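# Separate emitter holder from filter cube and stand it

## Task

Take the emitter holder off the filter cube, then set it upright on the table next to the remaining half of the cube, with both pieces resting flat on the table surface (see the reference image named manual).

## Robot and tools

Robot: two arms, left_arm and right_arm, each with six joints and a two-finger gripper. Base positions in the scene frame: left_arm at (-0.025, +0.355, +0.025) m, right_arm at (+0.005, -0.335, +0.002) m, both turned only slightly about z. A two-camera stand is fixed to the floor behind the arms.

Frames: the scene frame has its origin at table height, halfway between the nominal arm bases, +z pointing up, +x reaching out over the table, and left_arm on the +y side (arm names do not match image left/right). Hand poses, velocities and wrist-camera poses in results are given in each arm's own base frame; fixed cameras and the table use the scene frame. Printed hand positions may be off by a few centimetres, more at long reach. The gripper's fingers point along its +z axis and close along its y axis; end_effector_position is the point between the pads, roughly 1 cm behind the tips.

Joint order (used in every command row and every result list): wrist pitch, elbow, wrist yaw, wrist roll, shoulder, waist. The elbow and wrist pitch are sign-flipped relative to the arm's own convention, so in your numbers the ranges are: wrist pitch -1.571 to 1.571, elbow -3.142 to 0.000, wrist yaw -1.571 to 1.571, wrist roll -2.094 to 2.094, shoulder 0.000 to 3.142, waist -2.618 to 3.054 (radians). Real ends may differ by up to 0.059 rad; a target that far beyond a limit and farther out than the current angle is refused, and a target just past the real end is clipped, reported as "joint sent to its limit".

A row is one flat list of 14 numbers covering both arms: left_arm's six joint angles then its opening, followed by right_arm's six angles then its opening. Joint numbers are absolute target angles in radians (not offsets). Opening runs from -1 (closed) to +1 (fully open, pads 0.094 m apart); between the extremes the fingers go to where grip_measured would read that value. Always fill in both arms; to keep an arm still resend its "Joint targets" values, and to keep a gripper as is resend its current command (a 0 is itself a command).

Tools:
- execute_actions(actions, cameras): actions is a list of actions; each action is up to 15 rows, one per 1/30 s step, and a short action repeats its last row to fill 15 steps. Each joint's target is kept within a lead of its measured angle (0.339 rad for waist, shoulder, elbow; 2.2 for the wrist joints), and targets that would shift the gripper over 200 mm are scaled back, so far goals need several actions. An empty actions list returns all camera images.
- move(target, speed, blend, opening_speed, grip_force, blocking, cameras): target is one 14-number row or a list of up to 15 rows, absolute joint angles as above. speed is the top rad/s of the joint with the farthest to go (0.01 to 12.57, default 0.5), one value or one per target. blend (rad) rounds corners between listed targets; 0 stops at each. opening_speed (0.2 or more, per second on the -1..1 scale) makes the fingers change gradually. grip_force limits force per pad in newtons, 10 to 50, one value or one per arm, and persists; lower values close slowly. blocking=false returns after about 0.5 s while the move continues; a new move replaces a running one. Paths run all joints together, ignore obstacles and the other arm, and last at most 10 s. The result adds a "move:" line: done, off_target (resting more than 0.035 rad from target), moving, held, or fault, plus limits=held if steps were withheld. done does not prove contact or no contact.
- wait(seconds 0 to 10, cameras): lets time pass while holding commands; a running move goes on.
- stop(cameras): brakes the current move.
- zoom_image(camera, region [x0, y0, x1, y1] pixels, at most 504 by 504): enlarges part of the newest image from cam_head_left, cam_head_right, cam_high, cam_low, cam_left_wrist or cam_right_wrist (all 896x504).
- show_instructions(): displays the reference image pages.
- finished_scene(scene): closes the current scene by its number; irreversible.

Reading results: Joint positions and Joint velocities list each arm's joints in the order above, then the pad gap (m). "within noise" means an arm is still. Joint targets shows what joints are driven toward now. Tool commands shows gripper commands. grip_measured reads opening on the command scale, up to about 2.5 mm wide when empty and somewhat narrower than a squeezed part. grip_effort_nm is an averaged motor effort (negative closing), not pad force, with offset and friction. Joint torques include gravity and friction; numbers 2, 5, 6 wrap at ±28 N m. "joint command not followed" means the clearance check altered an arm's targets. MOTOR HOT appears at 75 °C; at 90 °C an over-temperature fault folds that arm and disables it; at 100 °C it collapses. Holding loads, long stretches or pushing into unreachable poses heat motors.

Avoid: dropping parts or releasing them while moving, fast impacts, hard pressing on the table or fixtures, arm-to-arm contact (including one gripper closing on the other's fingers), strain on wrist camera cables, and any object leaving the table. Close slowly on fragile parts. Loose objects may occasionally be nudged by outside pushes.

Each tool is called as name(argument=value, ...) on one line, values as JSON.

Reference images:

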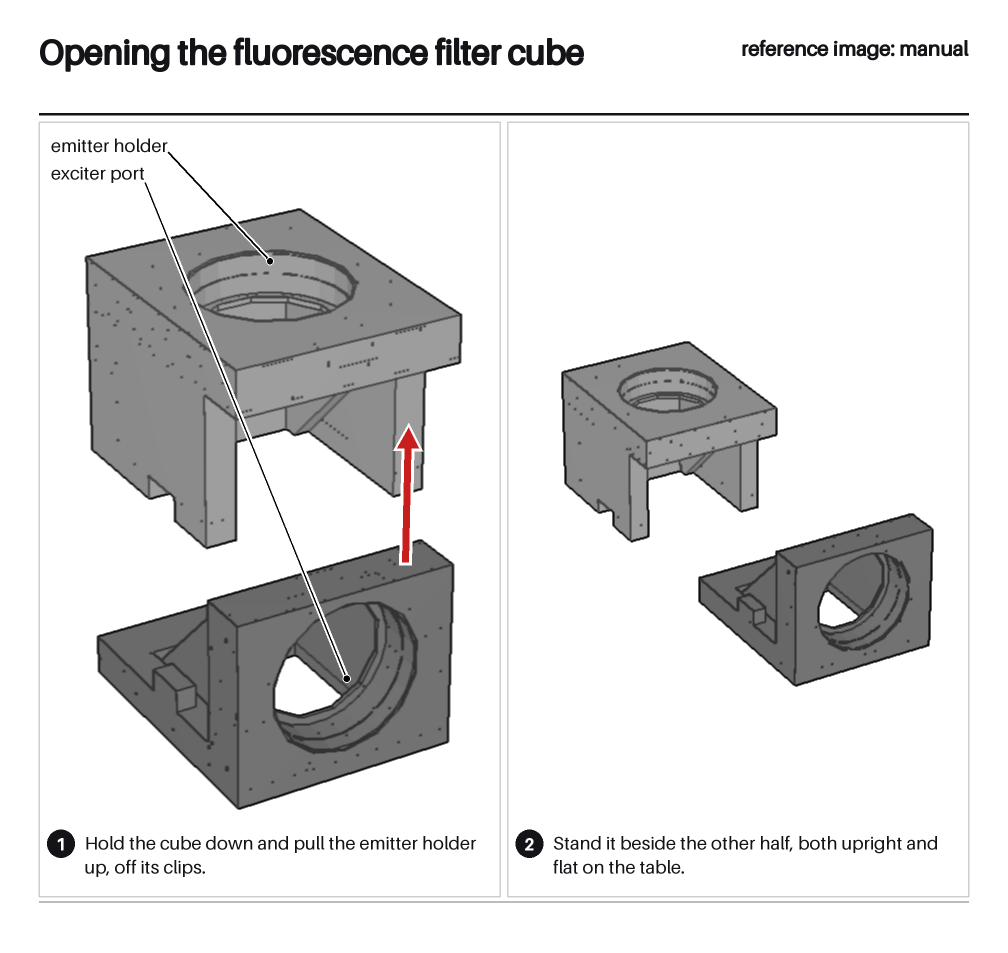

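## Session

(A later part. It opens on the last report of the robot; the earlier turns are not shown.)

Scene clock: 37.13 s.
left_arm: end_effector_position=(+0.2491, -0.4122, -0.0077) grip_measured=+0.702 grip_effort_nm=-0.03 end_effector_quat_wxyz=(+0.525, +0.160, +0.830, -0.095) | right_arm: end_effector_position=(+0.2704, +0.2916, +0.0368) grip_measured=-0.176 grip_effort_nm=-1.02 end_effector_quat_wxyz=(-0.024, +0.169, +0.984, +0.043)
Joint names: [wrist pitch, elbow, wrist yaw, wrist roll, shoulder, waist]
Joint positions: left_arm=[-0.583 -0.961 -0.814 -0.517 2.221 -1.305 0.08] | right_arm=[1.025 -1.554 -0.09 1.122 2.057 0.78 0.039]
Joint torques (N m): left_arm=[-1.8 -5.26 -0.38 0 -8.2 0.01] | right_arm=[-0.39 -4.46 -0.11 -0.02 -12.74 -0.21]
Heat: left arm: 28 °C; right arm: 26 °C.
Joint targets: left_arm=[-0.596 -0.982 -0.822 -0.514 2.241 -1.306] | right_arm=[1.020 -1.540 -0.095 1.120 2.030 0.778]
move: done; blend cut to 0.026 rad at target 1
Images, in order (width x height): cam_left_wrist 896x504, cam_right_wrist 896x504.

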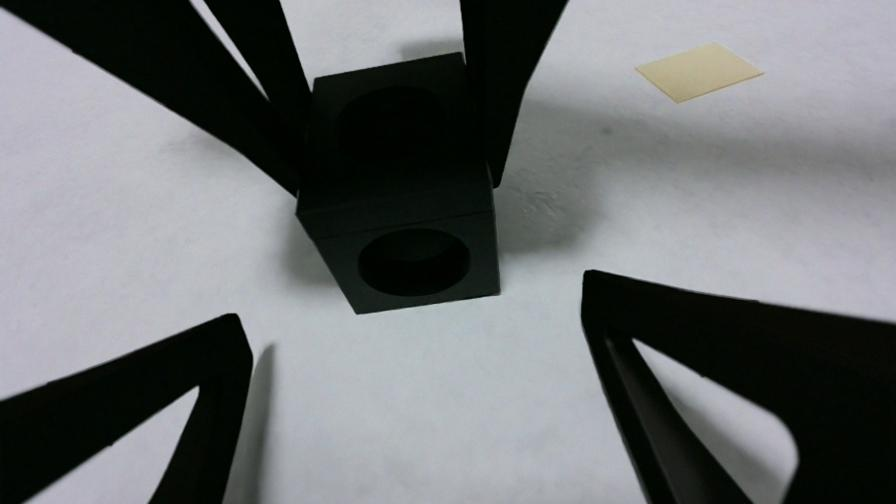

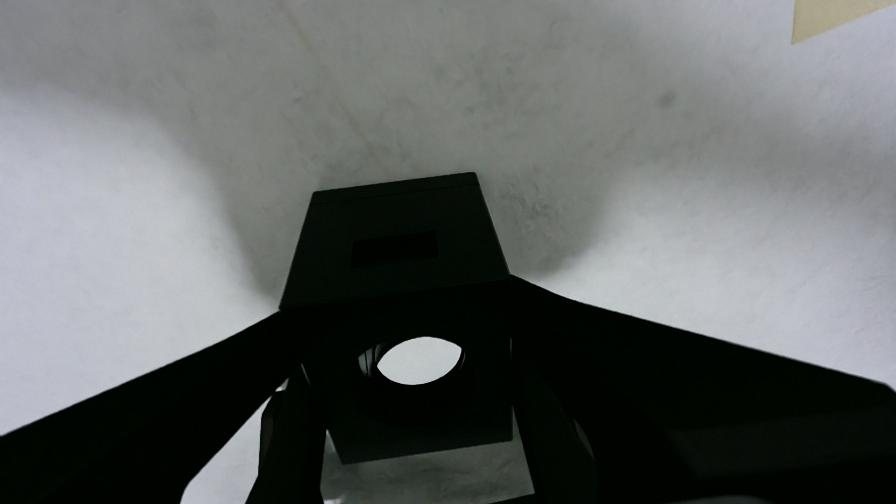

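move(target=[[-0.596, -0.982, -0.822, -0.514, 2.241, -1.306, 0.7, 0.997, -1.508, -0.145, 1.097, 1.995, 0.753, -0.25]], speed=0.2, cameras=["cam_right_wrist","cam_left_wrist"])

zoom_image(camera="cam_left_wrist", region=[240, 60, 580, 380])

Scene clock: 39.37 s.
left_arm: end_effector_position=(+0.2491, -0.4122, -0.0077) grip_measured=+0.702 grip_effort_nm=-0.03 end_effector_quat_wxyz=(+0.525, +0.160, +0.830, -0.095) | right_arm: end_effector_position=(+0.2705, +0.2911, +0.0375) grip_measured=-0.176 grip_effort_nm=-1.02 end_effector_quat_wxyz=(-0.034, +0.168, +0.983, +0.065)
Joint names: [wrist pitch, elbow, wrist yaw, wrist roll, shoulder, waist]
Joint positions: left_arm=[-0.583 -0.961 -0.814 -0.517 2.221 -1.305 0.08] | right_arm=[0.991 -1.519 -0.133 1.102 2.035 0.76 0.039]
Joint torques (N m): left_arm=[-1.79 -5.3 -0.36 0 -8.12 -0.02] | right_arm=[-0.32 -4.7 -0.23 -0.03 -13.67 -0.62]
Heat: left arm: 28 °C; right arm: 27 °C.
Joint targets: left_arm=[-0.596 -0.982 -0.822 -0.514 2.241 -1.306] | right_arm=[0.997 -1.508 -0.145 1.097 1.995 0.753]
move: off_target (right_arm); right_arm: the shoulder is farthest, 0.040 rad from its target
Images, in order (width x height): cam_left_wrist 896x504, cam_right_wrist 896x504.

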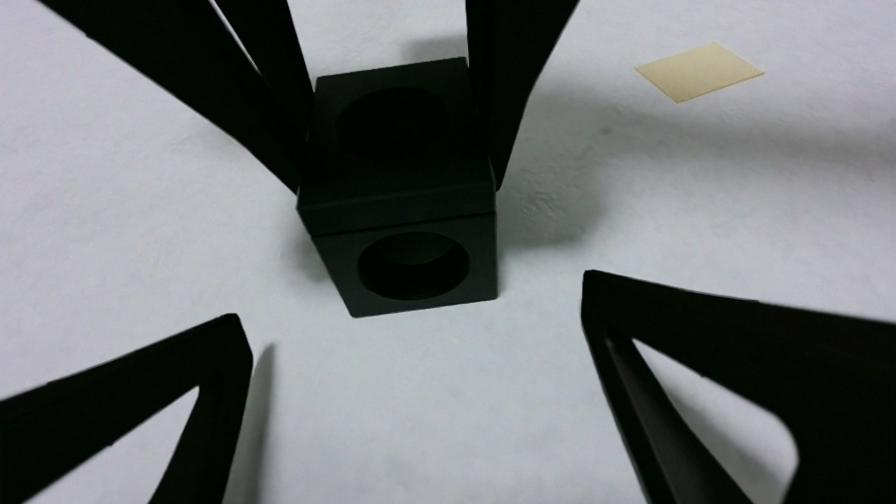

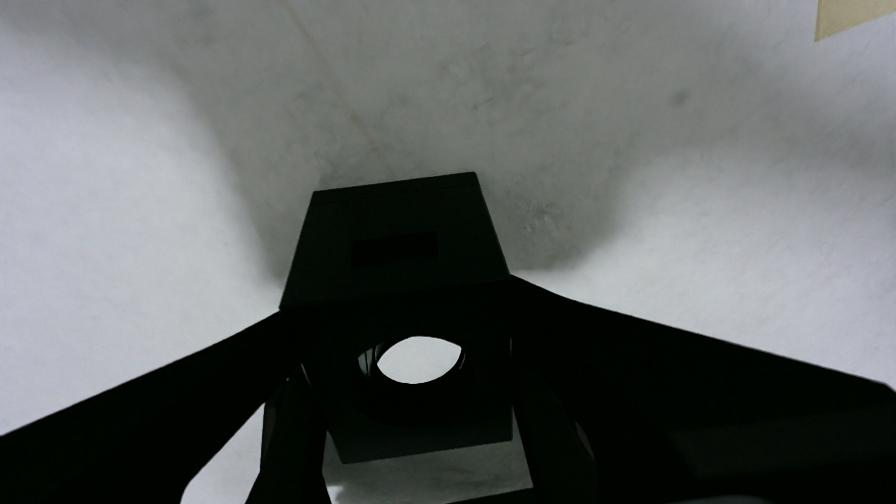

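Scaled by 1.482 from the camera's 896x504 image, which has a finer 1280x720 frame.

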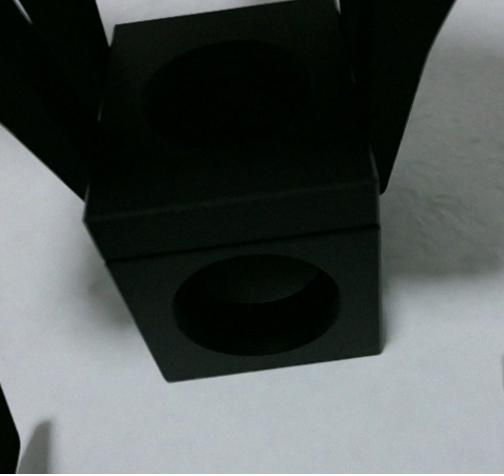

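move(target=[[-0.71, -0.978, -0.783, -0.483, 2.298, -1.269, 0.6, 0.997, -1.508, -0.14, 1.097, 2.045, 0.755, -0.25]], speed=0.2, cameras=["cam_right_wrist","cam_left_wrist"])

Scene clock: 41.83 s.
left_arm: end_effector_position=(+0.2603, -0.4170, -0.0116) grip_measured=+0.602 grip_effort_nm=-0.03 end_effector_quat_wxyz=(+0.535, +0.151, +0.823, -0.117) | right_arm: end_effector_position=(+0.2704, +0.2911, +0.0376) grip_measured=-0.176 grip_effort_nm=-1.02 end_effector_quat_wxyz=(-0.034, +0.167, +0.983, +0.065)
Joint names: [wrist pitch, elbow, wrist yaw, wrist roll, shoulder, waist]
Joint positions: left_arm=[-0.705 -0.961 -0.785 -0.486 2.267 -1.277 0.075] | right_arm=[0.991 -1.519 -0.133 1.101 2.035 0.76 0.039]
Joint torques (N m): left_arm=[-1.75 -4.78 -0.21 0 -7.53 0.68] | right_arm=[-0.33 -4.66 -0.17 -0.06 -9.48 -0.46]
Heat: left arm: 28 °C; right arm: 27 °C.
Joint targets: left_arm=[-0.710 -0.978 -0.783 -0.483 2.298 -1.269] | right_arm=[0.997 -1.508 -0.140 1.097 2.045 0.755]
move: done
Images, in order (width x height): cam_left_wrist 896x504, cam_right_wrist 896x504.

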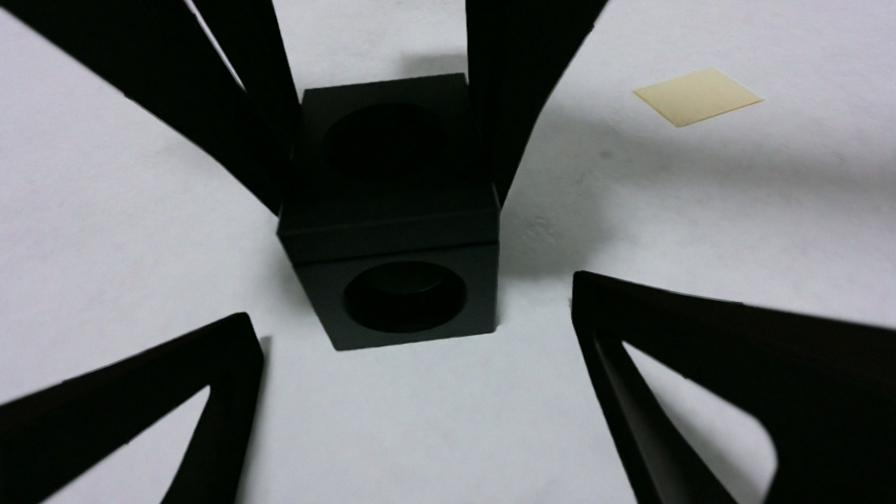

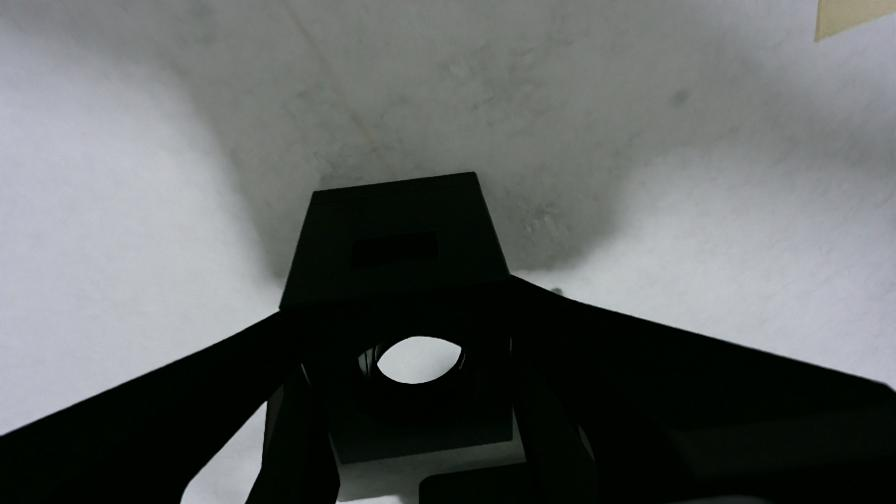

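move(target=[[-0.69, -0.996, -0.776, -0.483, 2.306, -1.261, 0.6, 0.997, -1.508, -0.14, 1.097, 2.045, 0.755, -0.25],[-0.69, -0.996, -0.776, -0.483, 2.306, -1.261, -0.27, 0.997, -1.508, -0.14, 1.097, 2.045, 0.755, -0.25]], speed=0.2, opening_speed=0.8, cameras=["cam_right_wrist","cam_left_wrist"])

Scene clock: 44.63 s.
left_arm: end_effector_position=(+0.2647, -0.4197, -0.0112) grip_measured=-0.188 grip_effort_nm=-0.96 end_effector_quat_wxyz=(+0.536, +0.148, +0.823, -0.118) | right_arm: end_effector_position=(+0.2707, +0.2908, +0.0375) grip_measured=-0.176 grip_effort_nm=-1.02 end_effector_quat_wxyz=(-0.033, +0.167, +0.983, +0.065)
Joint names: [wrist pitch, elbow, wrist yaw, wrist roll, shoulder, waist]
Joint positions: left_arm=[-0.702 -0.979 -0.78 -0.483 2.276 -1.269 0.038] | right_arm=[0.991 -1.519 -0.131 1.1 2.035 0.76 0.039]
Joint torques (N m): left_arm=[-1.59 -4.83 -0.21 -0.04 -7.79 0.69] | right_arm=[-0.32 -4.66 -0.2 -0.04 -9.43 -0.46]
Heat: left arm: 28 °C; right arm: 27 °C.
Joint targets: left_arm=[-0.690 -0.996 -0.776 -0.483 2.306 -1.261] | right_arm=[0.997 -1.508 -0.140 1.097 2.045 0.755]
move: done
Images, in order (width x height): cam_left_wrist 896x504, cam_right_wrist 896x504.

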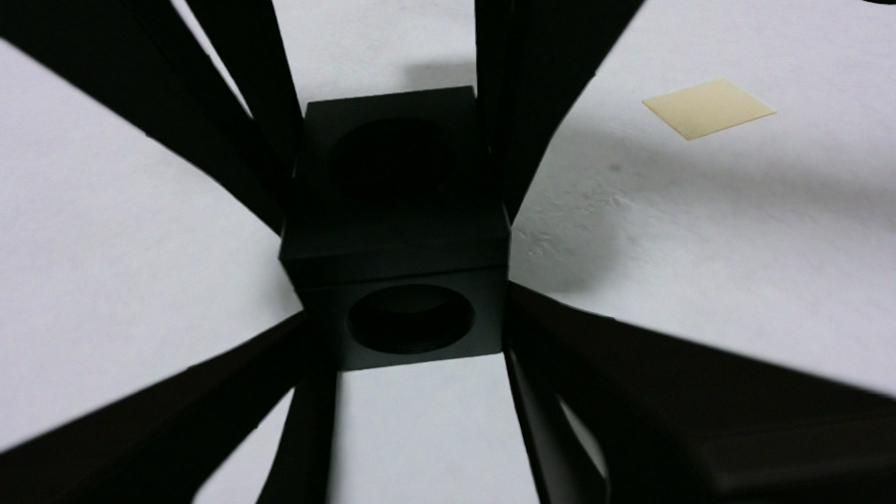

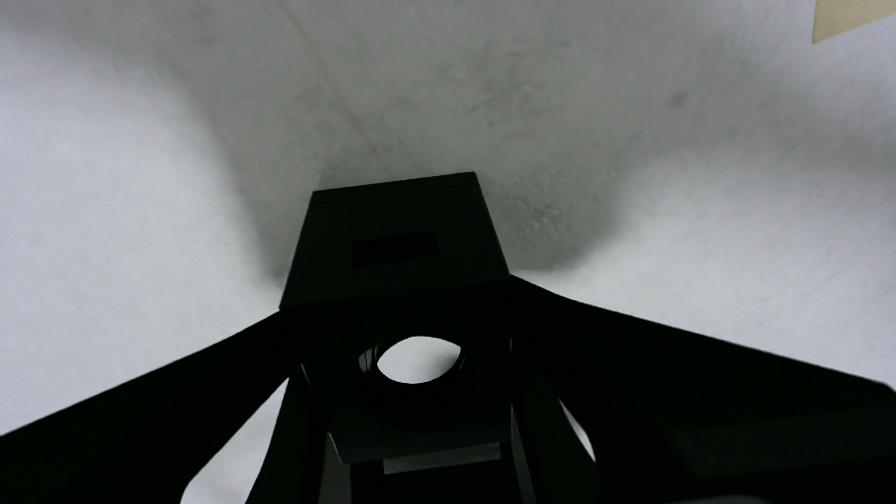

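move(target=[[-0.40, -0.92, -0.68, -0.483, 2.39, -1.265, -0.27, 1.02, -1.565, -0.11, 1.097, 1.955, 0.755, -0.25],[-0.20, -0.86, -0.60, -0.483, 2.47, -1.265, -0.27, 1.03, -1.60, -0.07, 1.097, 1.88, 0.755, -0.25],[-0.12, -0.83, -0.56, -0.483, 2.50, -1.265, -0.27, 1.05, -1.625, -0.05, 1.097, 1.845, 0.755, -0.25]], speed=0.25, blend=[0.02, 0.02, 0], cameras=["cam_right_wrist","cam_left_wrist"])

Scene clock: 48.27 s.
left_arm: end_effector_position=(+0.2622, -0.4118, -0.0266) grip_measured=-0.189 grip_effort_nm=-0.98 end_effector_quat_wxyz=(+0.525, +0.162, +0.830, -0.097) | right_arm: end_effector_position=(+0.2948, +0.2968, +0.1195) grip_measured=-0.176 grip_effort_nm=-1.02 end_effector_quat_wxyz=(+0.055, +0.164, +0.977, +0.127)
Joint names: [wrist pitch, elbow, wrist yaw, wrist roll, shoulder, waist]
Joint positions: left_arm=[-0.672 -0.972 -0.78 -0.482 2.295 -1.269 0.038] | right_arm=[1.023 -1.599 -0.065 1.099 1.877 0.758 0.039]
Joint torques (N m): left_arm=[2.65 4.92 1.46 -0.04 0.91 0.23] | right_arm=[-0.5 -8.87 0.14 -0.03 -12.16 -0.38]
Heat: left arm: 28 °C; right arm: 28 °C.
Joint targets: left_arm=[-0.255 -0.865 -0.614 -0.483 2.450 -1.266] | right_arm=[1.050 -1.625 -0.050 1.097 1.845 0.755]
move: off_target (left_arm); left_arm: the wrist pitch is farthest, 0.552 rad from its target
Images, in order (width x height): cam_left_wrist 896x504, cam_right_wrist 896x504.

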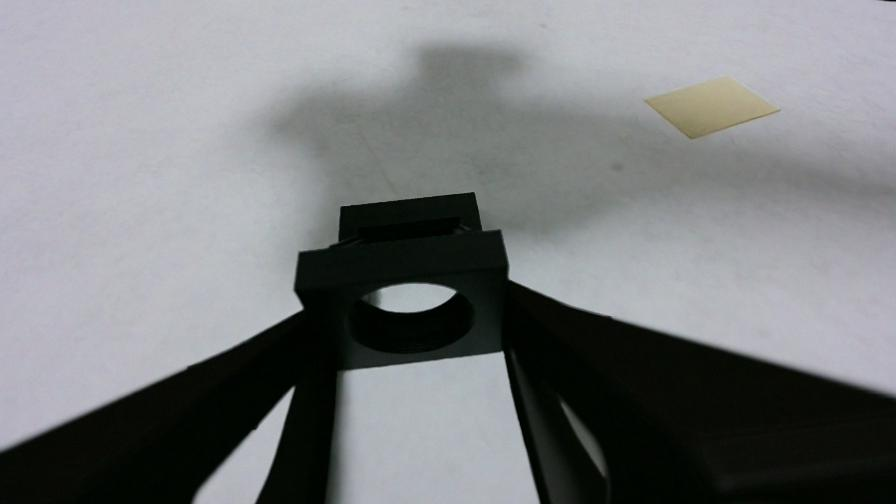

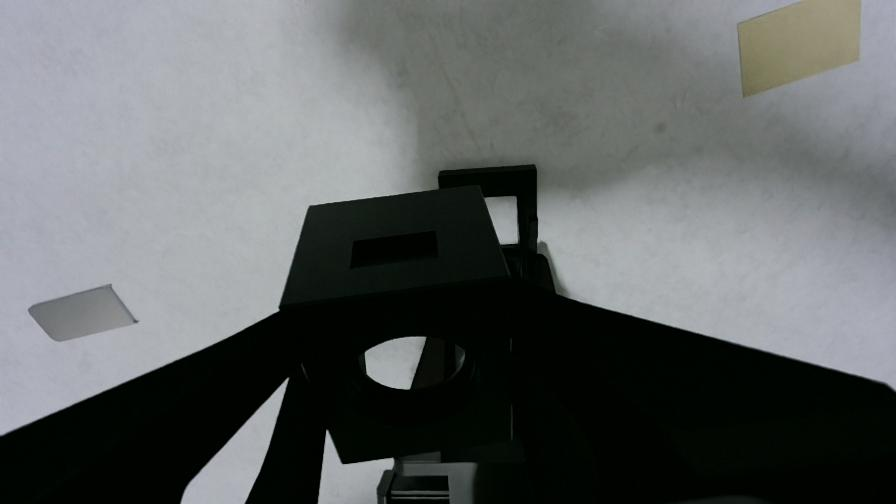

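move(target=[[-0.69, -0.988, -0.785, -0.485, 2.285, -1.267, -0.27, 1.225, -1.296, -0.139, 1.097, 1.617, 0.575, -0.25],[-0.69, -0.988, -0.785, -0.485, 2.285, -1.267, -0.27, 0.944, -1.066, -0.139, 1.097, 1.668, 0.575, -0.25]], speed=[0.5, 0.4], blend=[0.05, 0], cameras=["cam_right_wrist","cam_left_wrist","cam_head_left"])

Scene clock: 51.90 s.
left_arm: end_effector_position=(+0.2661, -0.4184, -0.0126) grip_measured=-0.189 grip_effort_nm=-0.98 end_effector_quat_wxyz=(+0.541, +0.146, +0.820, -0.113) | right_arm: end_effector_position=(+0.2309, +0.1821, +0.0469) grip_measured=-0.176 grip_effort_nm=-1.02 end_effector_quat_wxyz=(-0.034, +0.254, +0.964, +0.064)
Joint names: [wrist pitch, elbow, wrist yaw, wrist roll, shoulder, waist]
Joint positions: left_arm=[-0.72 -0.98 -0.795 -0.475 2.288 -1.269 0.038] | right_arm=[0.933 -1.073 -0.137 1.099 1.661 0.581 0.039]
Joint torques (N m): left_arm=[-1.42 -4.07 -0.15 -0.15 -10.02 0.24] | right_arm=[-0.27 -4.94 -0.12 -0.04 -6.12 -0.53]
Heat: left arm: 28 °C; right arm: 28 °C.
Joint targets: left_arm=[-0.690 -0.988 -0.785 -0.485 2.285 -1.267] | right_arm=[0.944 -1.066 -0.139 1.097 1.668 0.575]
move: done
Images, in order (width x height): cam_head_left 896x504, cam_left_wrist 896x504, cam_right_wrist 896x504.

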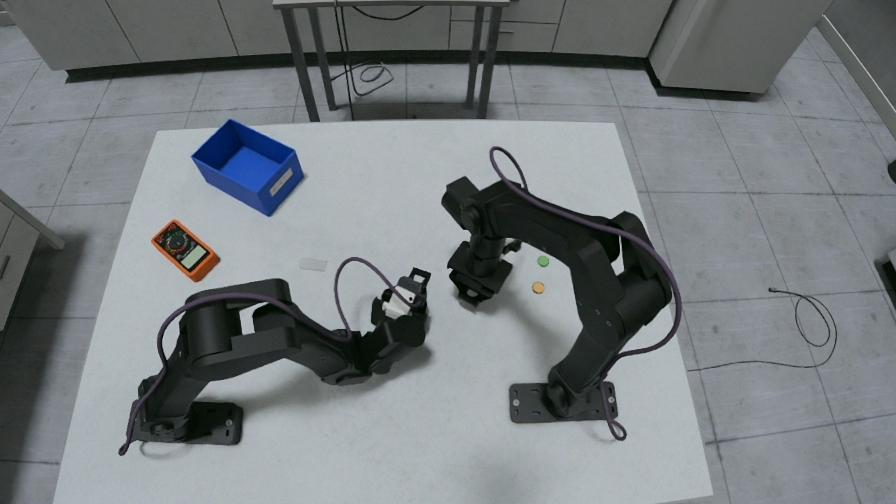

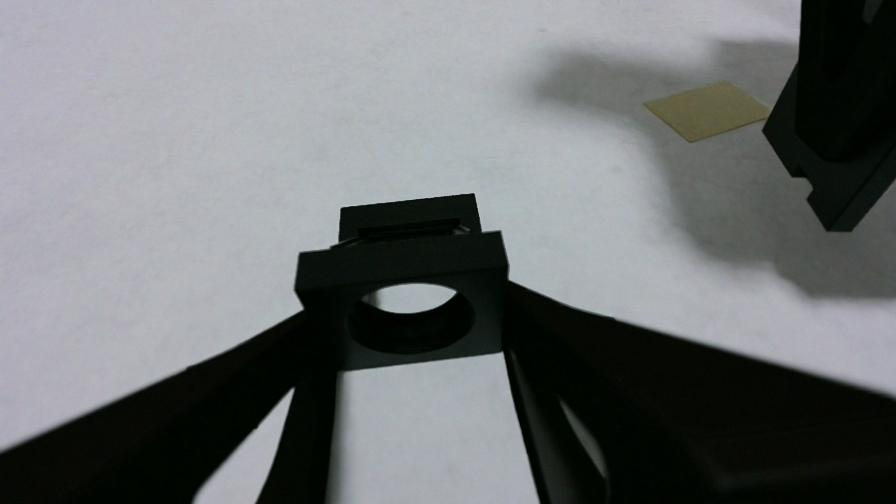

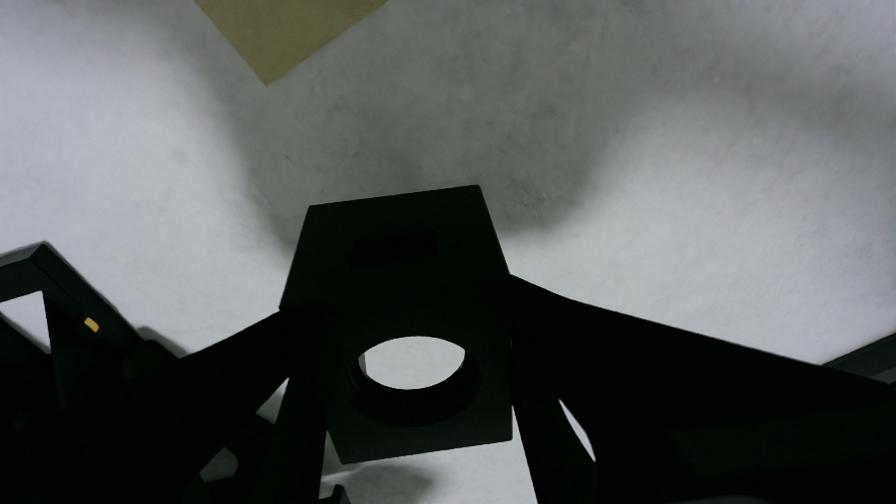

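move(target=[[-0.70, -0.985, -0.788, -0.483, 2.29, -1.268, -0.27, 0.944, -1.066, -0.139, 1.097, 1.668, 0.54, -0.25],[-0.70, -0.985, -0.788, -0.483, 2.29, -1.268, 0.3, 0.944, -1.066, -0.139, 1.097, 1.668, 0.54, -0.25],[-0.50, -0.912, -0.873, -0.58, 2.122, -1.373, 0.3, 0.894, -1.033, -0.139, 1.097, 1.685, 0.54, -0.25]], speed=[0.2, 0.3, 0.3], opening_speed=0.6, cameras=["cam_right_wrist","cam_left_wrist"])

Scene clock: 56.13 s.
left_arm: end_effector_position=(+0.2234, -0.4099, +0.0035) grip_measured=+0.298 grip_effort_nm=0.14 end_effector_quat_wxyz=(+0.524, +0.165, +0.830, -0.098) | right_arm: end_effector_position=(+0.2376, +0.1748, +0.0363) grip_measured=-0.176 grip_effort_nm=-1.02 end_effector_quat_wxyz=(-0.032, +0.270, +0.960, +0.067)
Joint names: [wrist pitch, elbow, wrist yaw, wrist roll, shoulder, waist]
Joint positions: left_arm=[-0.516 -0.924 -0.852 -0.569 2.156 -1.369 0.061] | right_arm=[0.883 -1.042 -0.138 1.099 1.674 0.547 0.039]
Joint torques (N m): left_arm=[-1.46 -2.81 -0.51 -0.14 -11.77 -0.24] | right_arm=[-0.25 -4.68 -0.12 -0.04 -5.96 -0.65]
Heat: left arm: 28 °C; right arm: 27 °C.
Joint targets: left_arm=[-0.500 -0.912 -0.873 -0.580 2.122 -1.373] | right_arm=[0.894 -1.033 -0.139 1.097 1.685 0.540]
move: done
Images, in order (width x height): cam_left_wrist 896x504, cam_right_wrist 896x504.

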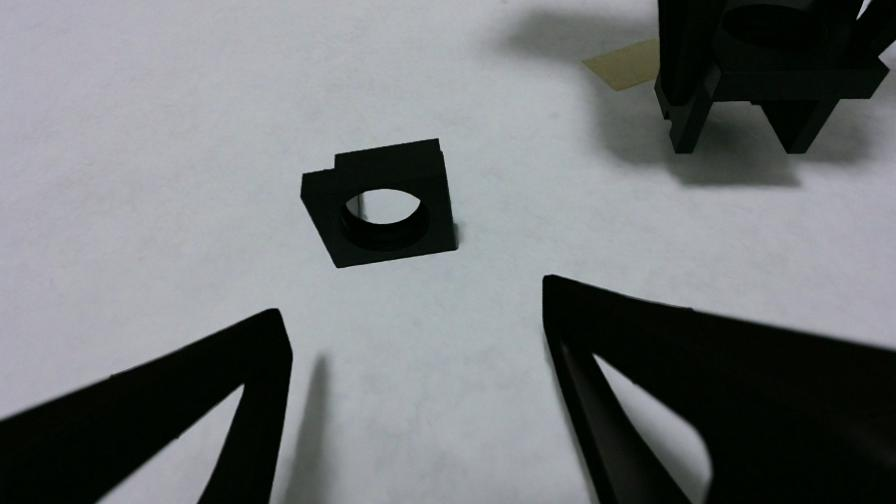

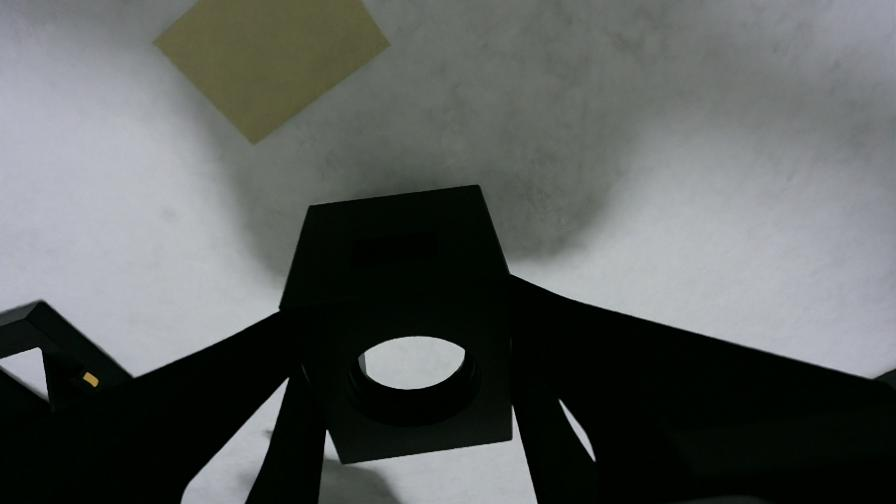

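move(target=[[-0.50, -0.912, -0.873, -0.58, 2.122, -1.373, 0.3, 0.858, -1.009, -0.139, 1.097, 1.697, 0.54, -0.25]], speed=0.06, cameras=["cam_right_wrist","cam_left_wrist"])

Scene clock: 57.60 s.
left_arm: end_effector_position=(+0.2234, -0.4098, +0.0034) grip_measured=+0.298 grip_effort_nm=0.14 end_effector_quat_wxyz=(+0.524, +0.165, +0.830, -0.098) | right_arm: end_effector_position=(+0.2372, +0.1746, +0.0277) grip_measured=-0.176 grip_effort_nm=-1.02 end_effector_quat_wxyz=(-0.032, +0.270, +0.960, +0.067)
Joint names: [wrist pitch, elbow, wrist yaw, wrist roll, shoulder, waist]
Joint positions: left_arm=[-0.516 -0.924 -0.852 -0.569 2.156 -1.369 0.061] | right_arm=[0.848 -1.018 -0.138 1.099 1.686 0.547 0.039]
Joint torques (N m): left_arm=[-1.42 -2.77 -0.52 -0.14 -11.74 -0.31] | right_arm=[-0.23 -4.6 -0.12 -0.04 -5.96 -0.64]
Heat: left arm: 28 °C; right arm: 27 °C.
Joint targets: left_arm=[-0.500 -0.912 -0.873 -0.580 2.122 -1.373] | right_arm=[0.858 -1.009 -0.139 1.097 1.697 0.540]
move: done
Images, in order (width x height): cam_left_wrist 896x504, cam_right_wrist 896x504.

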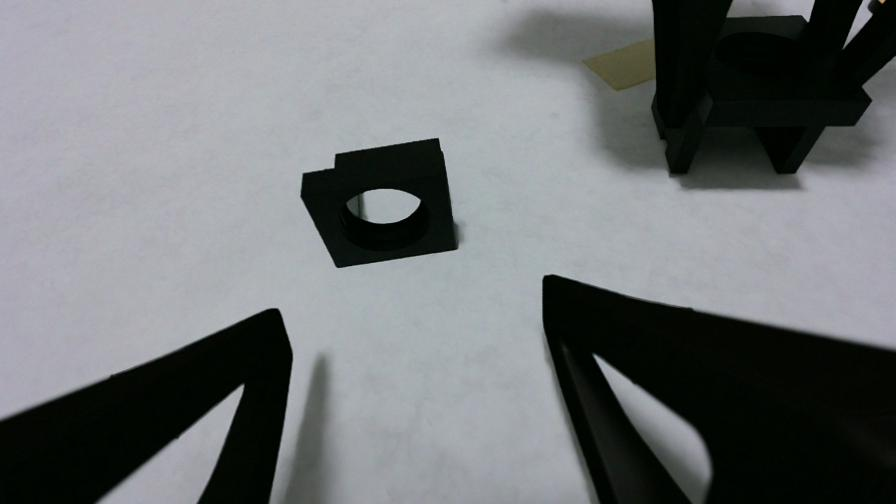

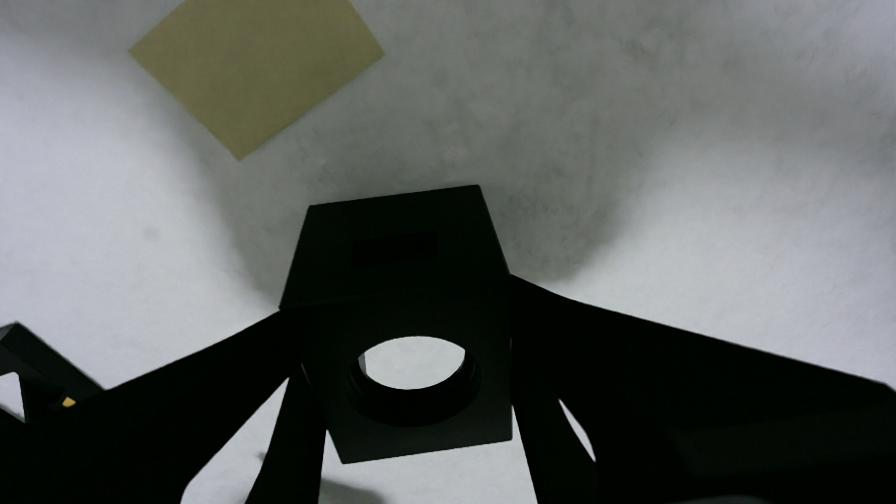

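No contact yet; lower a little further.

move(target=[[-0.50, -0.912, -0.873, -0.58, 2.122, -1.373, 0.3, 0.828, -0.989, -0.139, 1.097, 1.707, 0.54, -0.25]], speed=0.05)

Scene clock: 58.70 s.
left_arm: end_effector_position=(+0.2234, -0.4098, +0.0034) grip_measured=+0.298 grip_effort_nm=0.13 end_effector_quat_wxyz=(+0.524, +0.165, +0.830, -0.098) | right_arm: end_effector_position=(+0.2376, +0.1749, +0.0266) grip_measured=-0.176 grip_effort_nm=-1.02 end_effector_quat_wxyz=(-0.031, +0.270, +0.960, +0.069)
Joint names: [wrist pitch, elbow, wrist yaw, wrist roll, shoulder, waist]
Joint positions: left_arm=[-0.516 -0.924 -0.852 -0.569 2.156 -1.369 0.061] | right_arm=[0.838 -1.013 -0.138 1.099 1.686 0.547 0.039]
Joint torques (N m): left_arm=[-1.43 -2.82 -0.53 -0.16 -11.71 -0.25] | right_arm=[-0.48 -3.22 -0.1 -0.03 -5.15 -0.66]
Heat: left arm: 28 °C; right arm: 27 °C.
Joint targets: left_arm=[-0.500 -0.912 -0.873 -0.580 2.122 -1.373] | right_arm=[0.828 -0.989 -0.139 1.097 1.707 0.540]
move: done

move(target=[[-0.50, -0.912, -0.873, -0.58, 2.122, -1.373, 0.3, 0.846, -1.006, -0.139, 1.097, 1.698, 0.543, -0.25],[-0.50, -0.912, -0.873, -0.58, 2.122, -1.373, 0.3, 0.846, -1.006, -0.139, 1.097, 1.698, 0.543, 0.4],[-0.42, -0.75, -0.873, -0.58, 1.9, -1.373, 0.3, 0.944, -1.066, -0.139, 1.097, 1.668, 0.543, 0.4],[-0.42, -0.75, -0.873, -0.58, 1.9, -1.373, 0.3, 1.225, -1.296, -0.139, 1.097, 1.617, 0.543, 0.4]], speed=[0.1, 0.3, 0.3, 0.6], blend=[0, 0, 0.03, 0], opening_speed=0.5, cameras=["cam_right_wrist","cam_left_wrist","cam_head_left"])

Scene clock: 63.30 s.
left_arm: end_effector_position=(+0.2151, -0.3683, +0.0368) grip_measured=+0.298 grip_effort_nm=0.13 end_effector_quat_wxyz=(+0.521, +0.169, +0.832, -0.090) | right_arm: end_effector_position=(+0.2364, +0.1744, +0.1033) grip_measured=+0.397 grip_effort_nm=0.15 end_effector_quat_wxyz=(-0.044, +0.271, +0.960, +0.055)
Joint names: [wrist pitch, elbow, wrist yaw, wrist roll, shoulder, waist]
Joint positions: left_arm=[-0.435 -0.761 -0.854 -0.569 1.931 -1.369 0.061] | right_arm=[1.191 -1.277 -0.139 1.099 1.637 0.547 0.066]
Joint torques (N m): left_arm=[-1.43 -3.15 -0.5 -0.18 -10.02 -0.28] | right_arm=[-0.01 -7.58 -0.09 -0.03 -8.42 -0.43]
Heat: left arm: 28 °C; right arm: 27 °C.
Joint targets: left_arm=[-0.420 -0.750 -0.873 -0.580 1.900 -1.373] | right_arm=[1.225 -1.296 -0.139 1.097 1.617 0.543]
move: done
Images, in order (width x height): cam_head_left 896x504, cam_left_wrist 896x504, cam_right_wrist 896x504.

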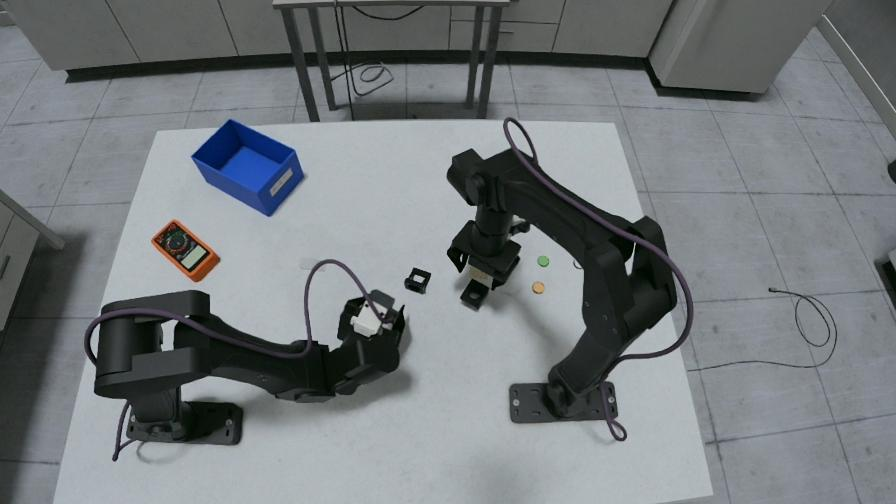

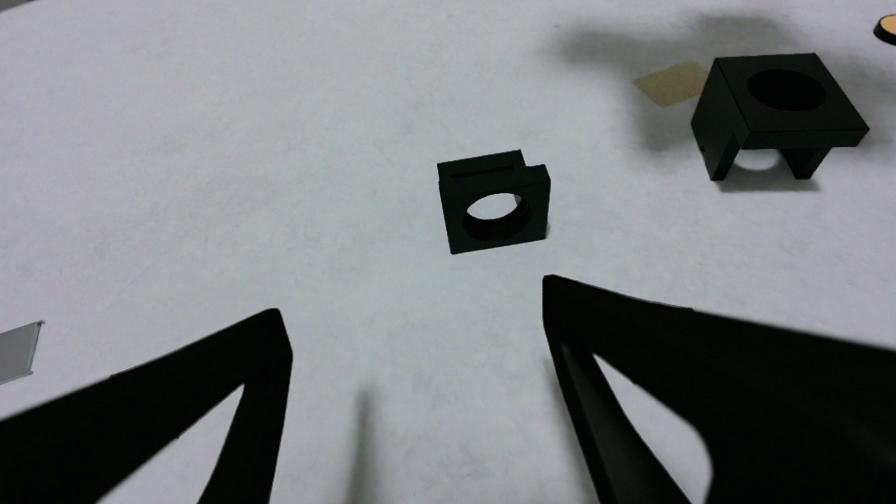

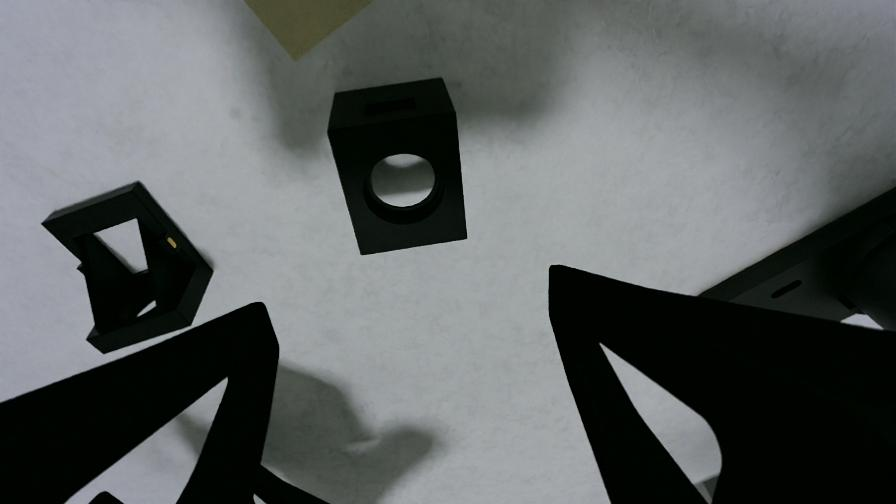

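Both parts stand upright and flat.

finished_scene(scene=2)

The scene is finished: the task was done.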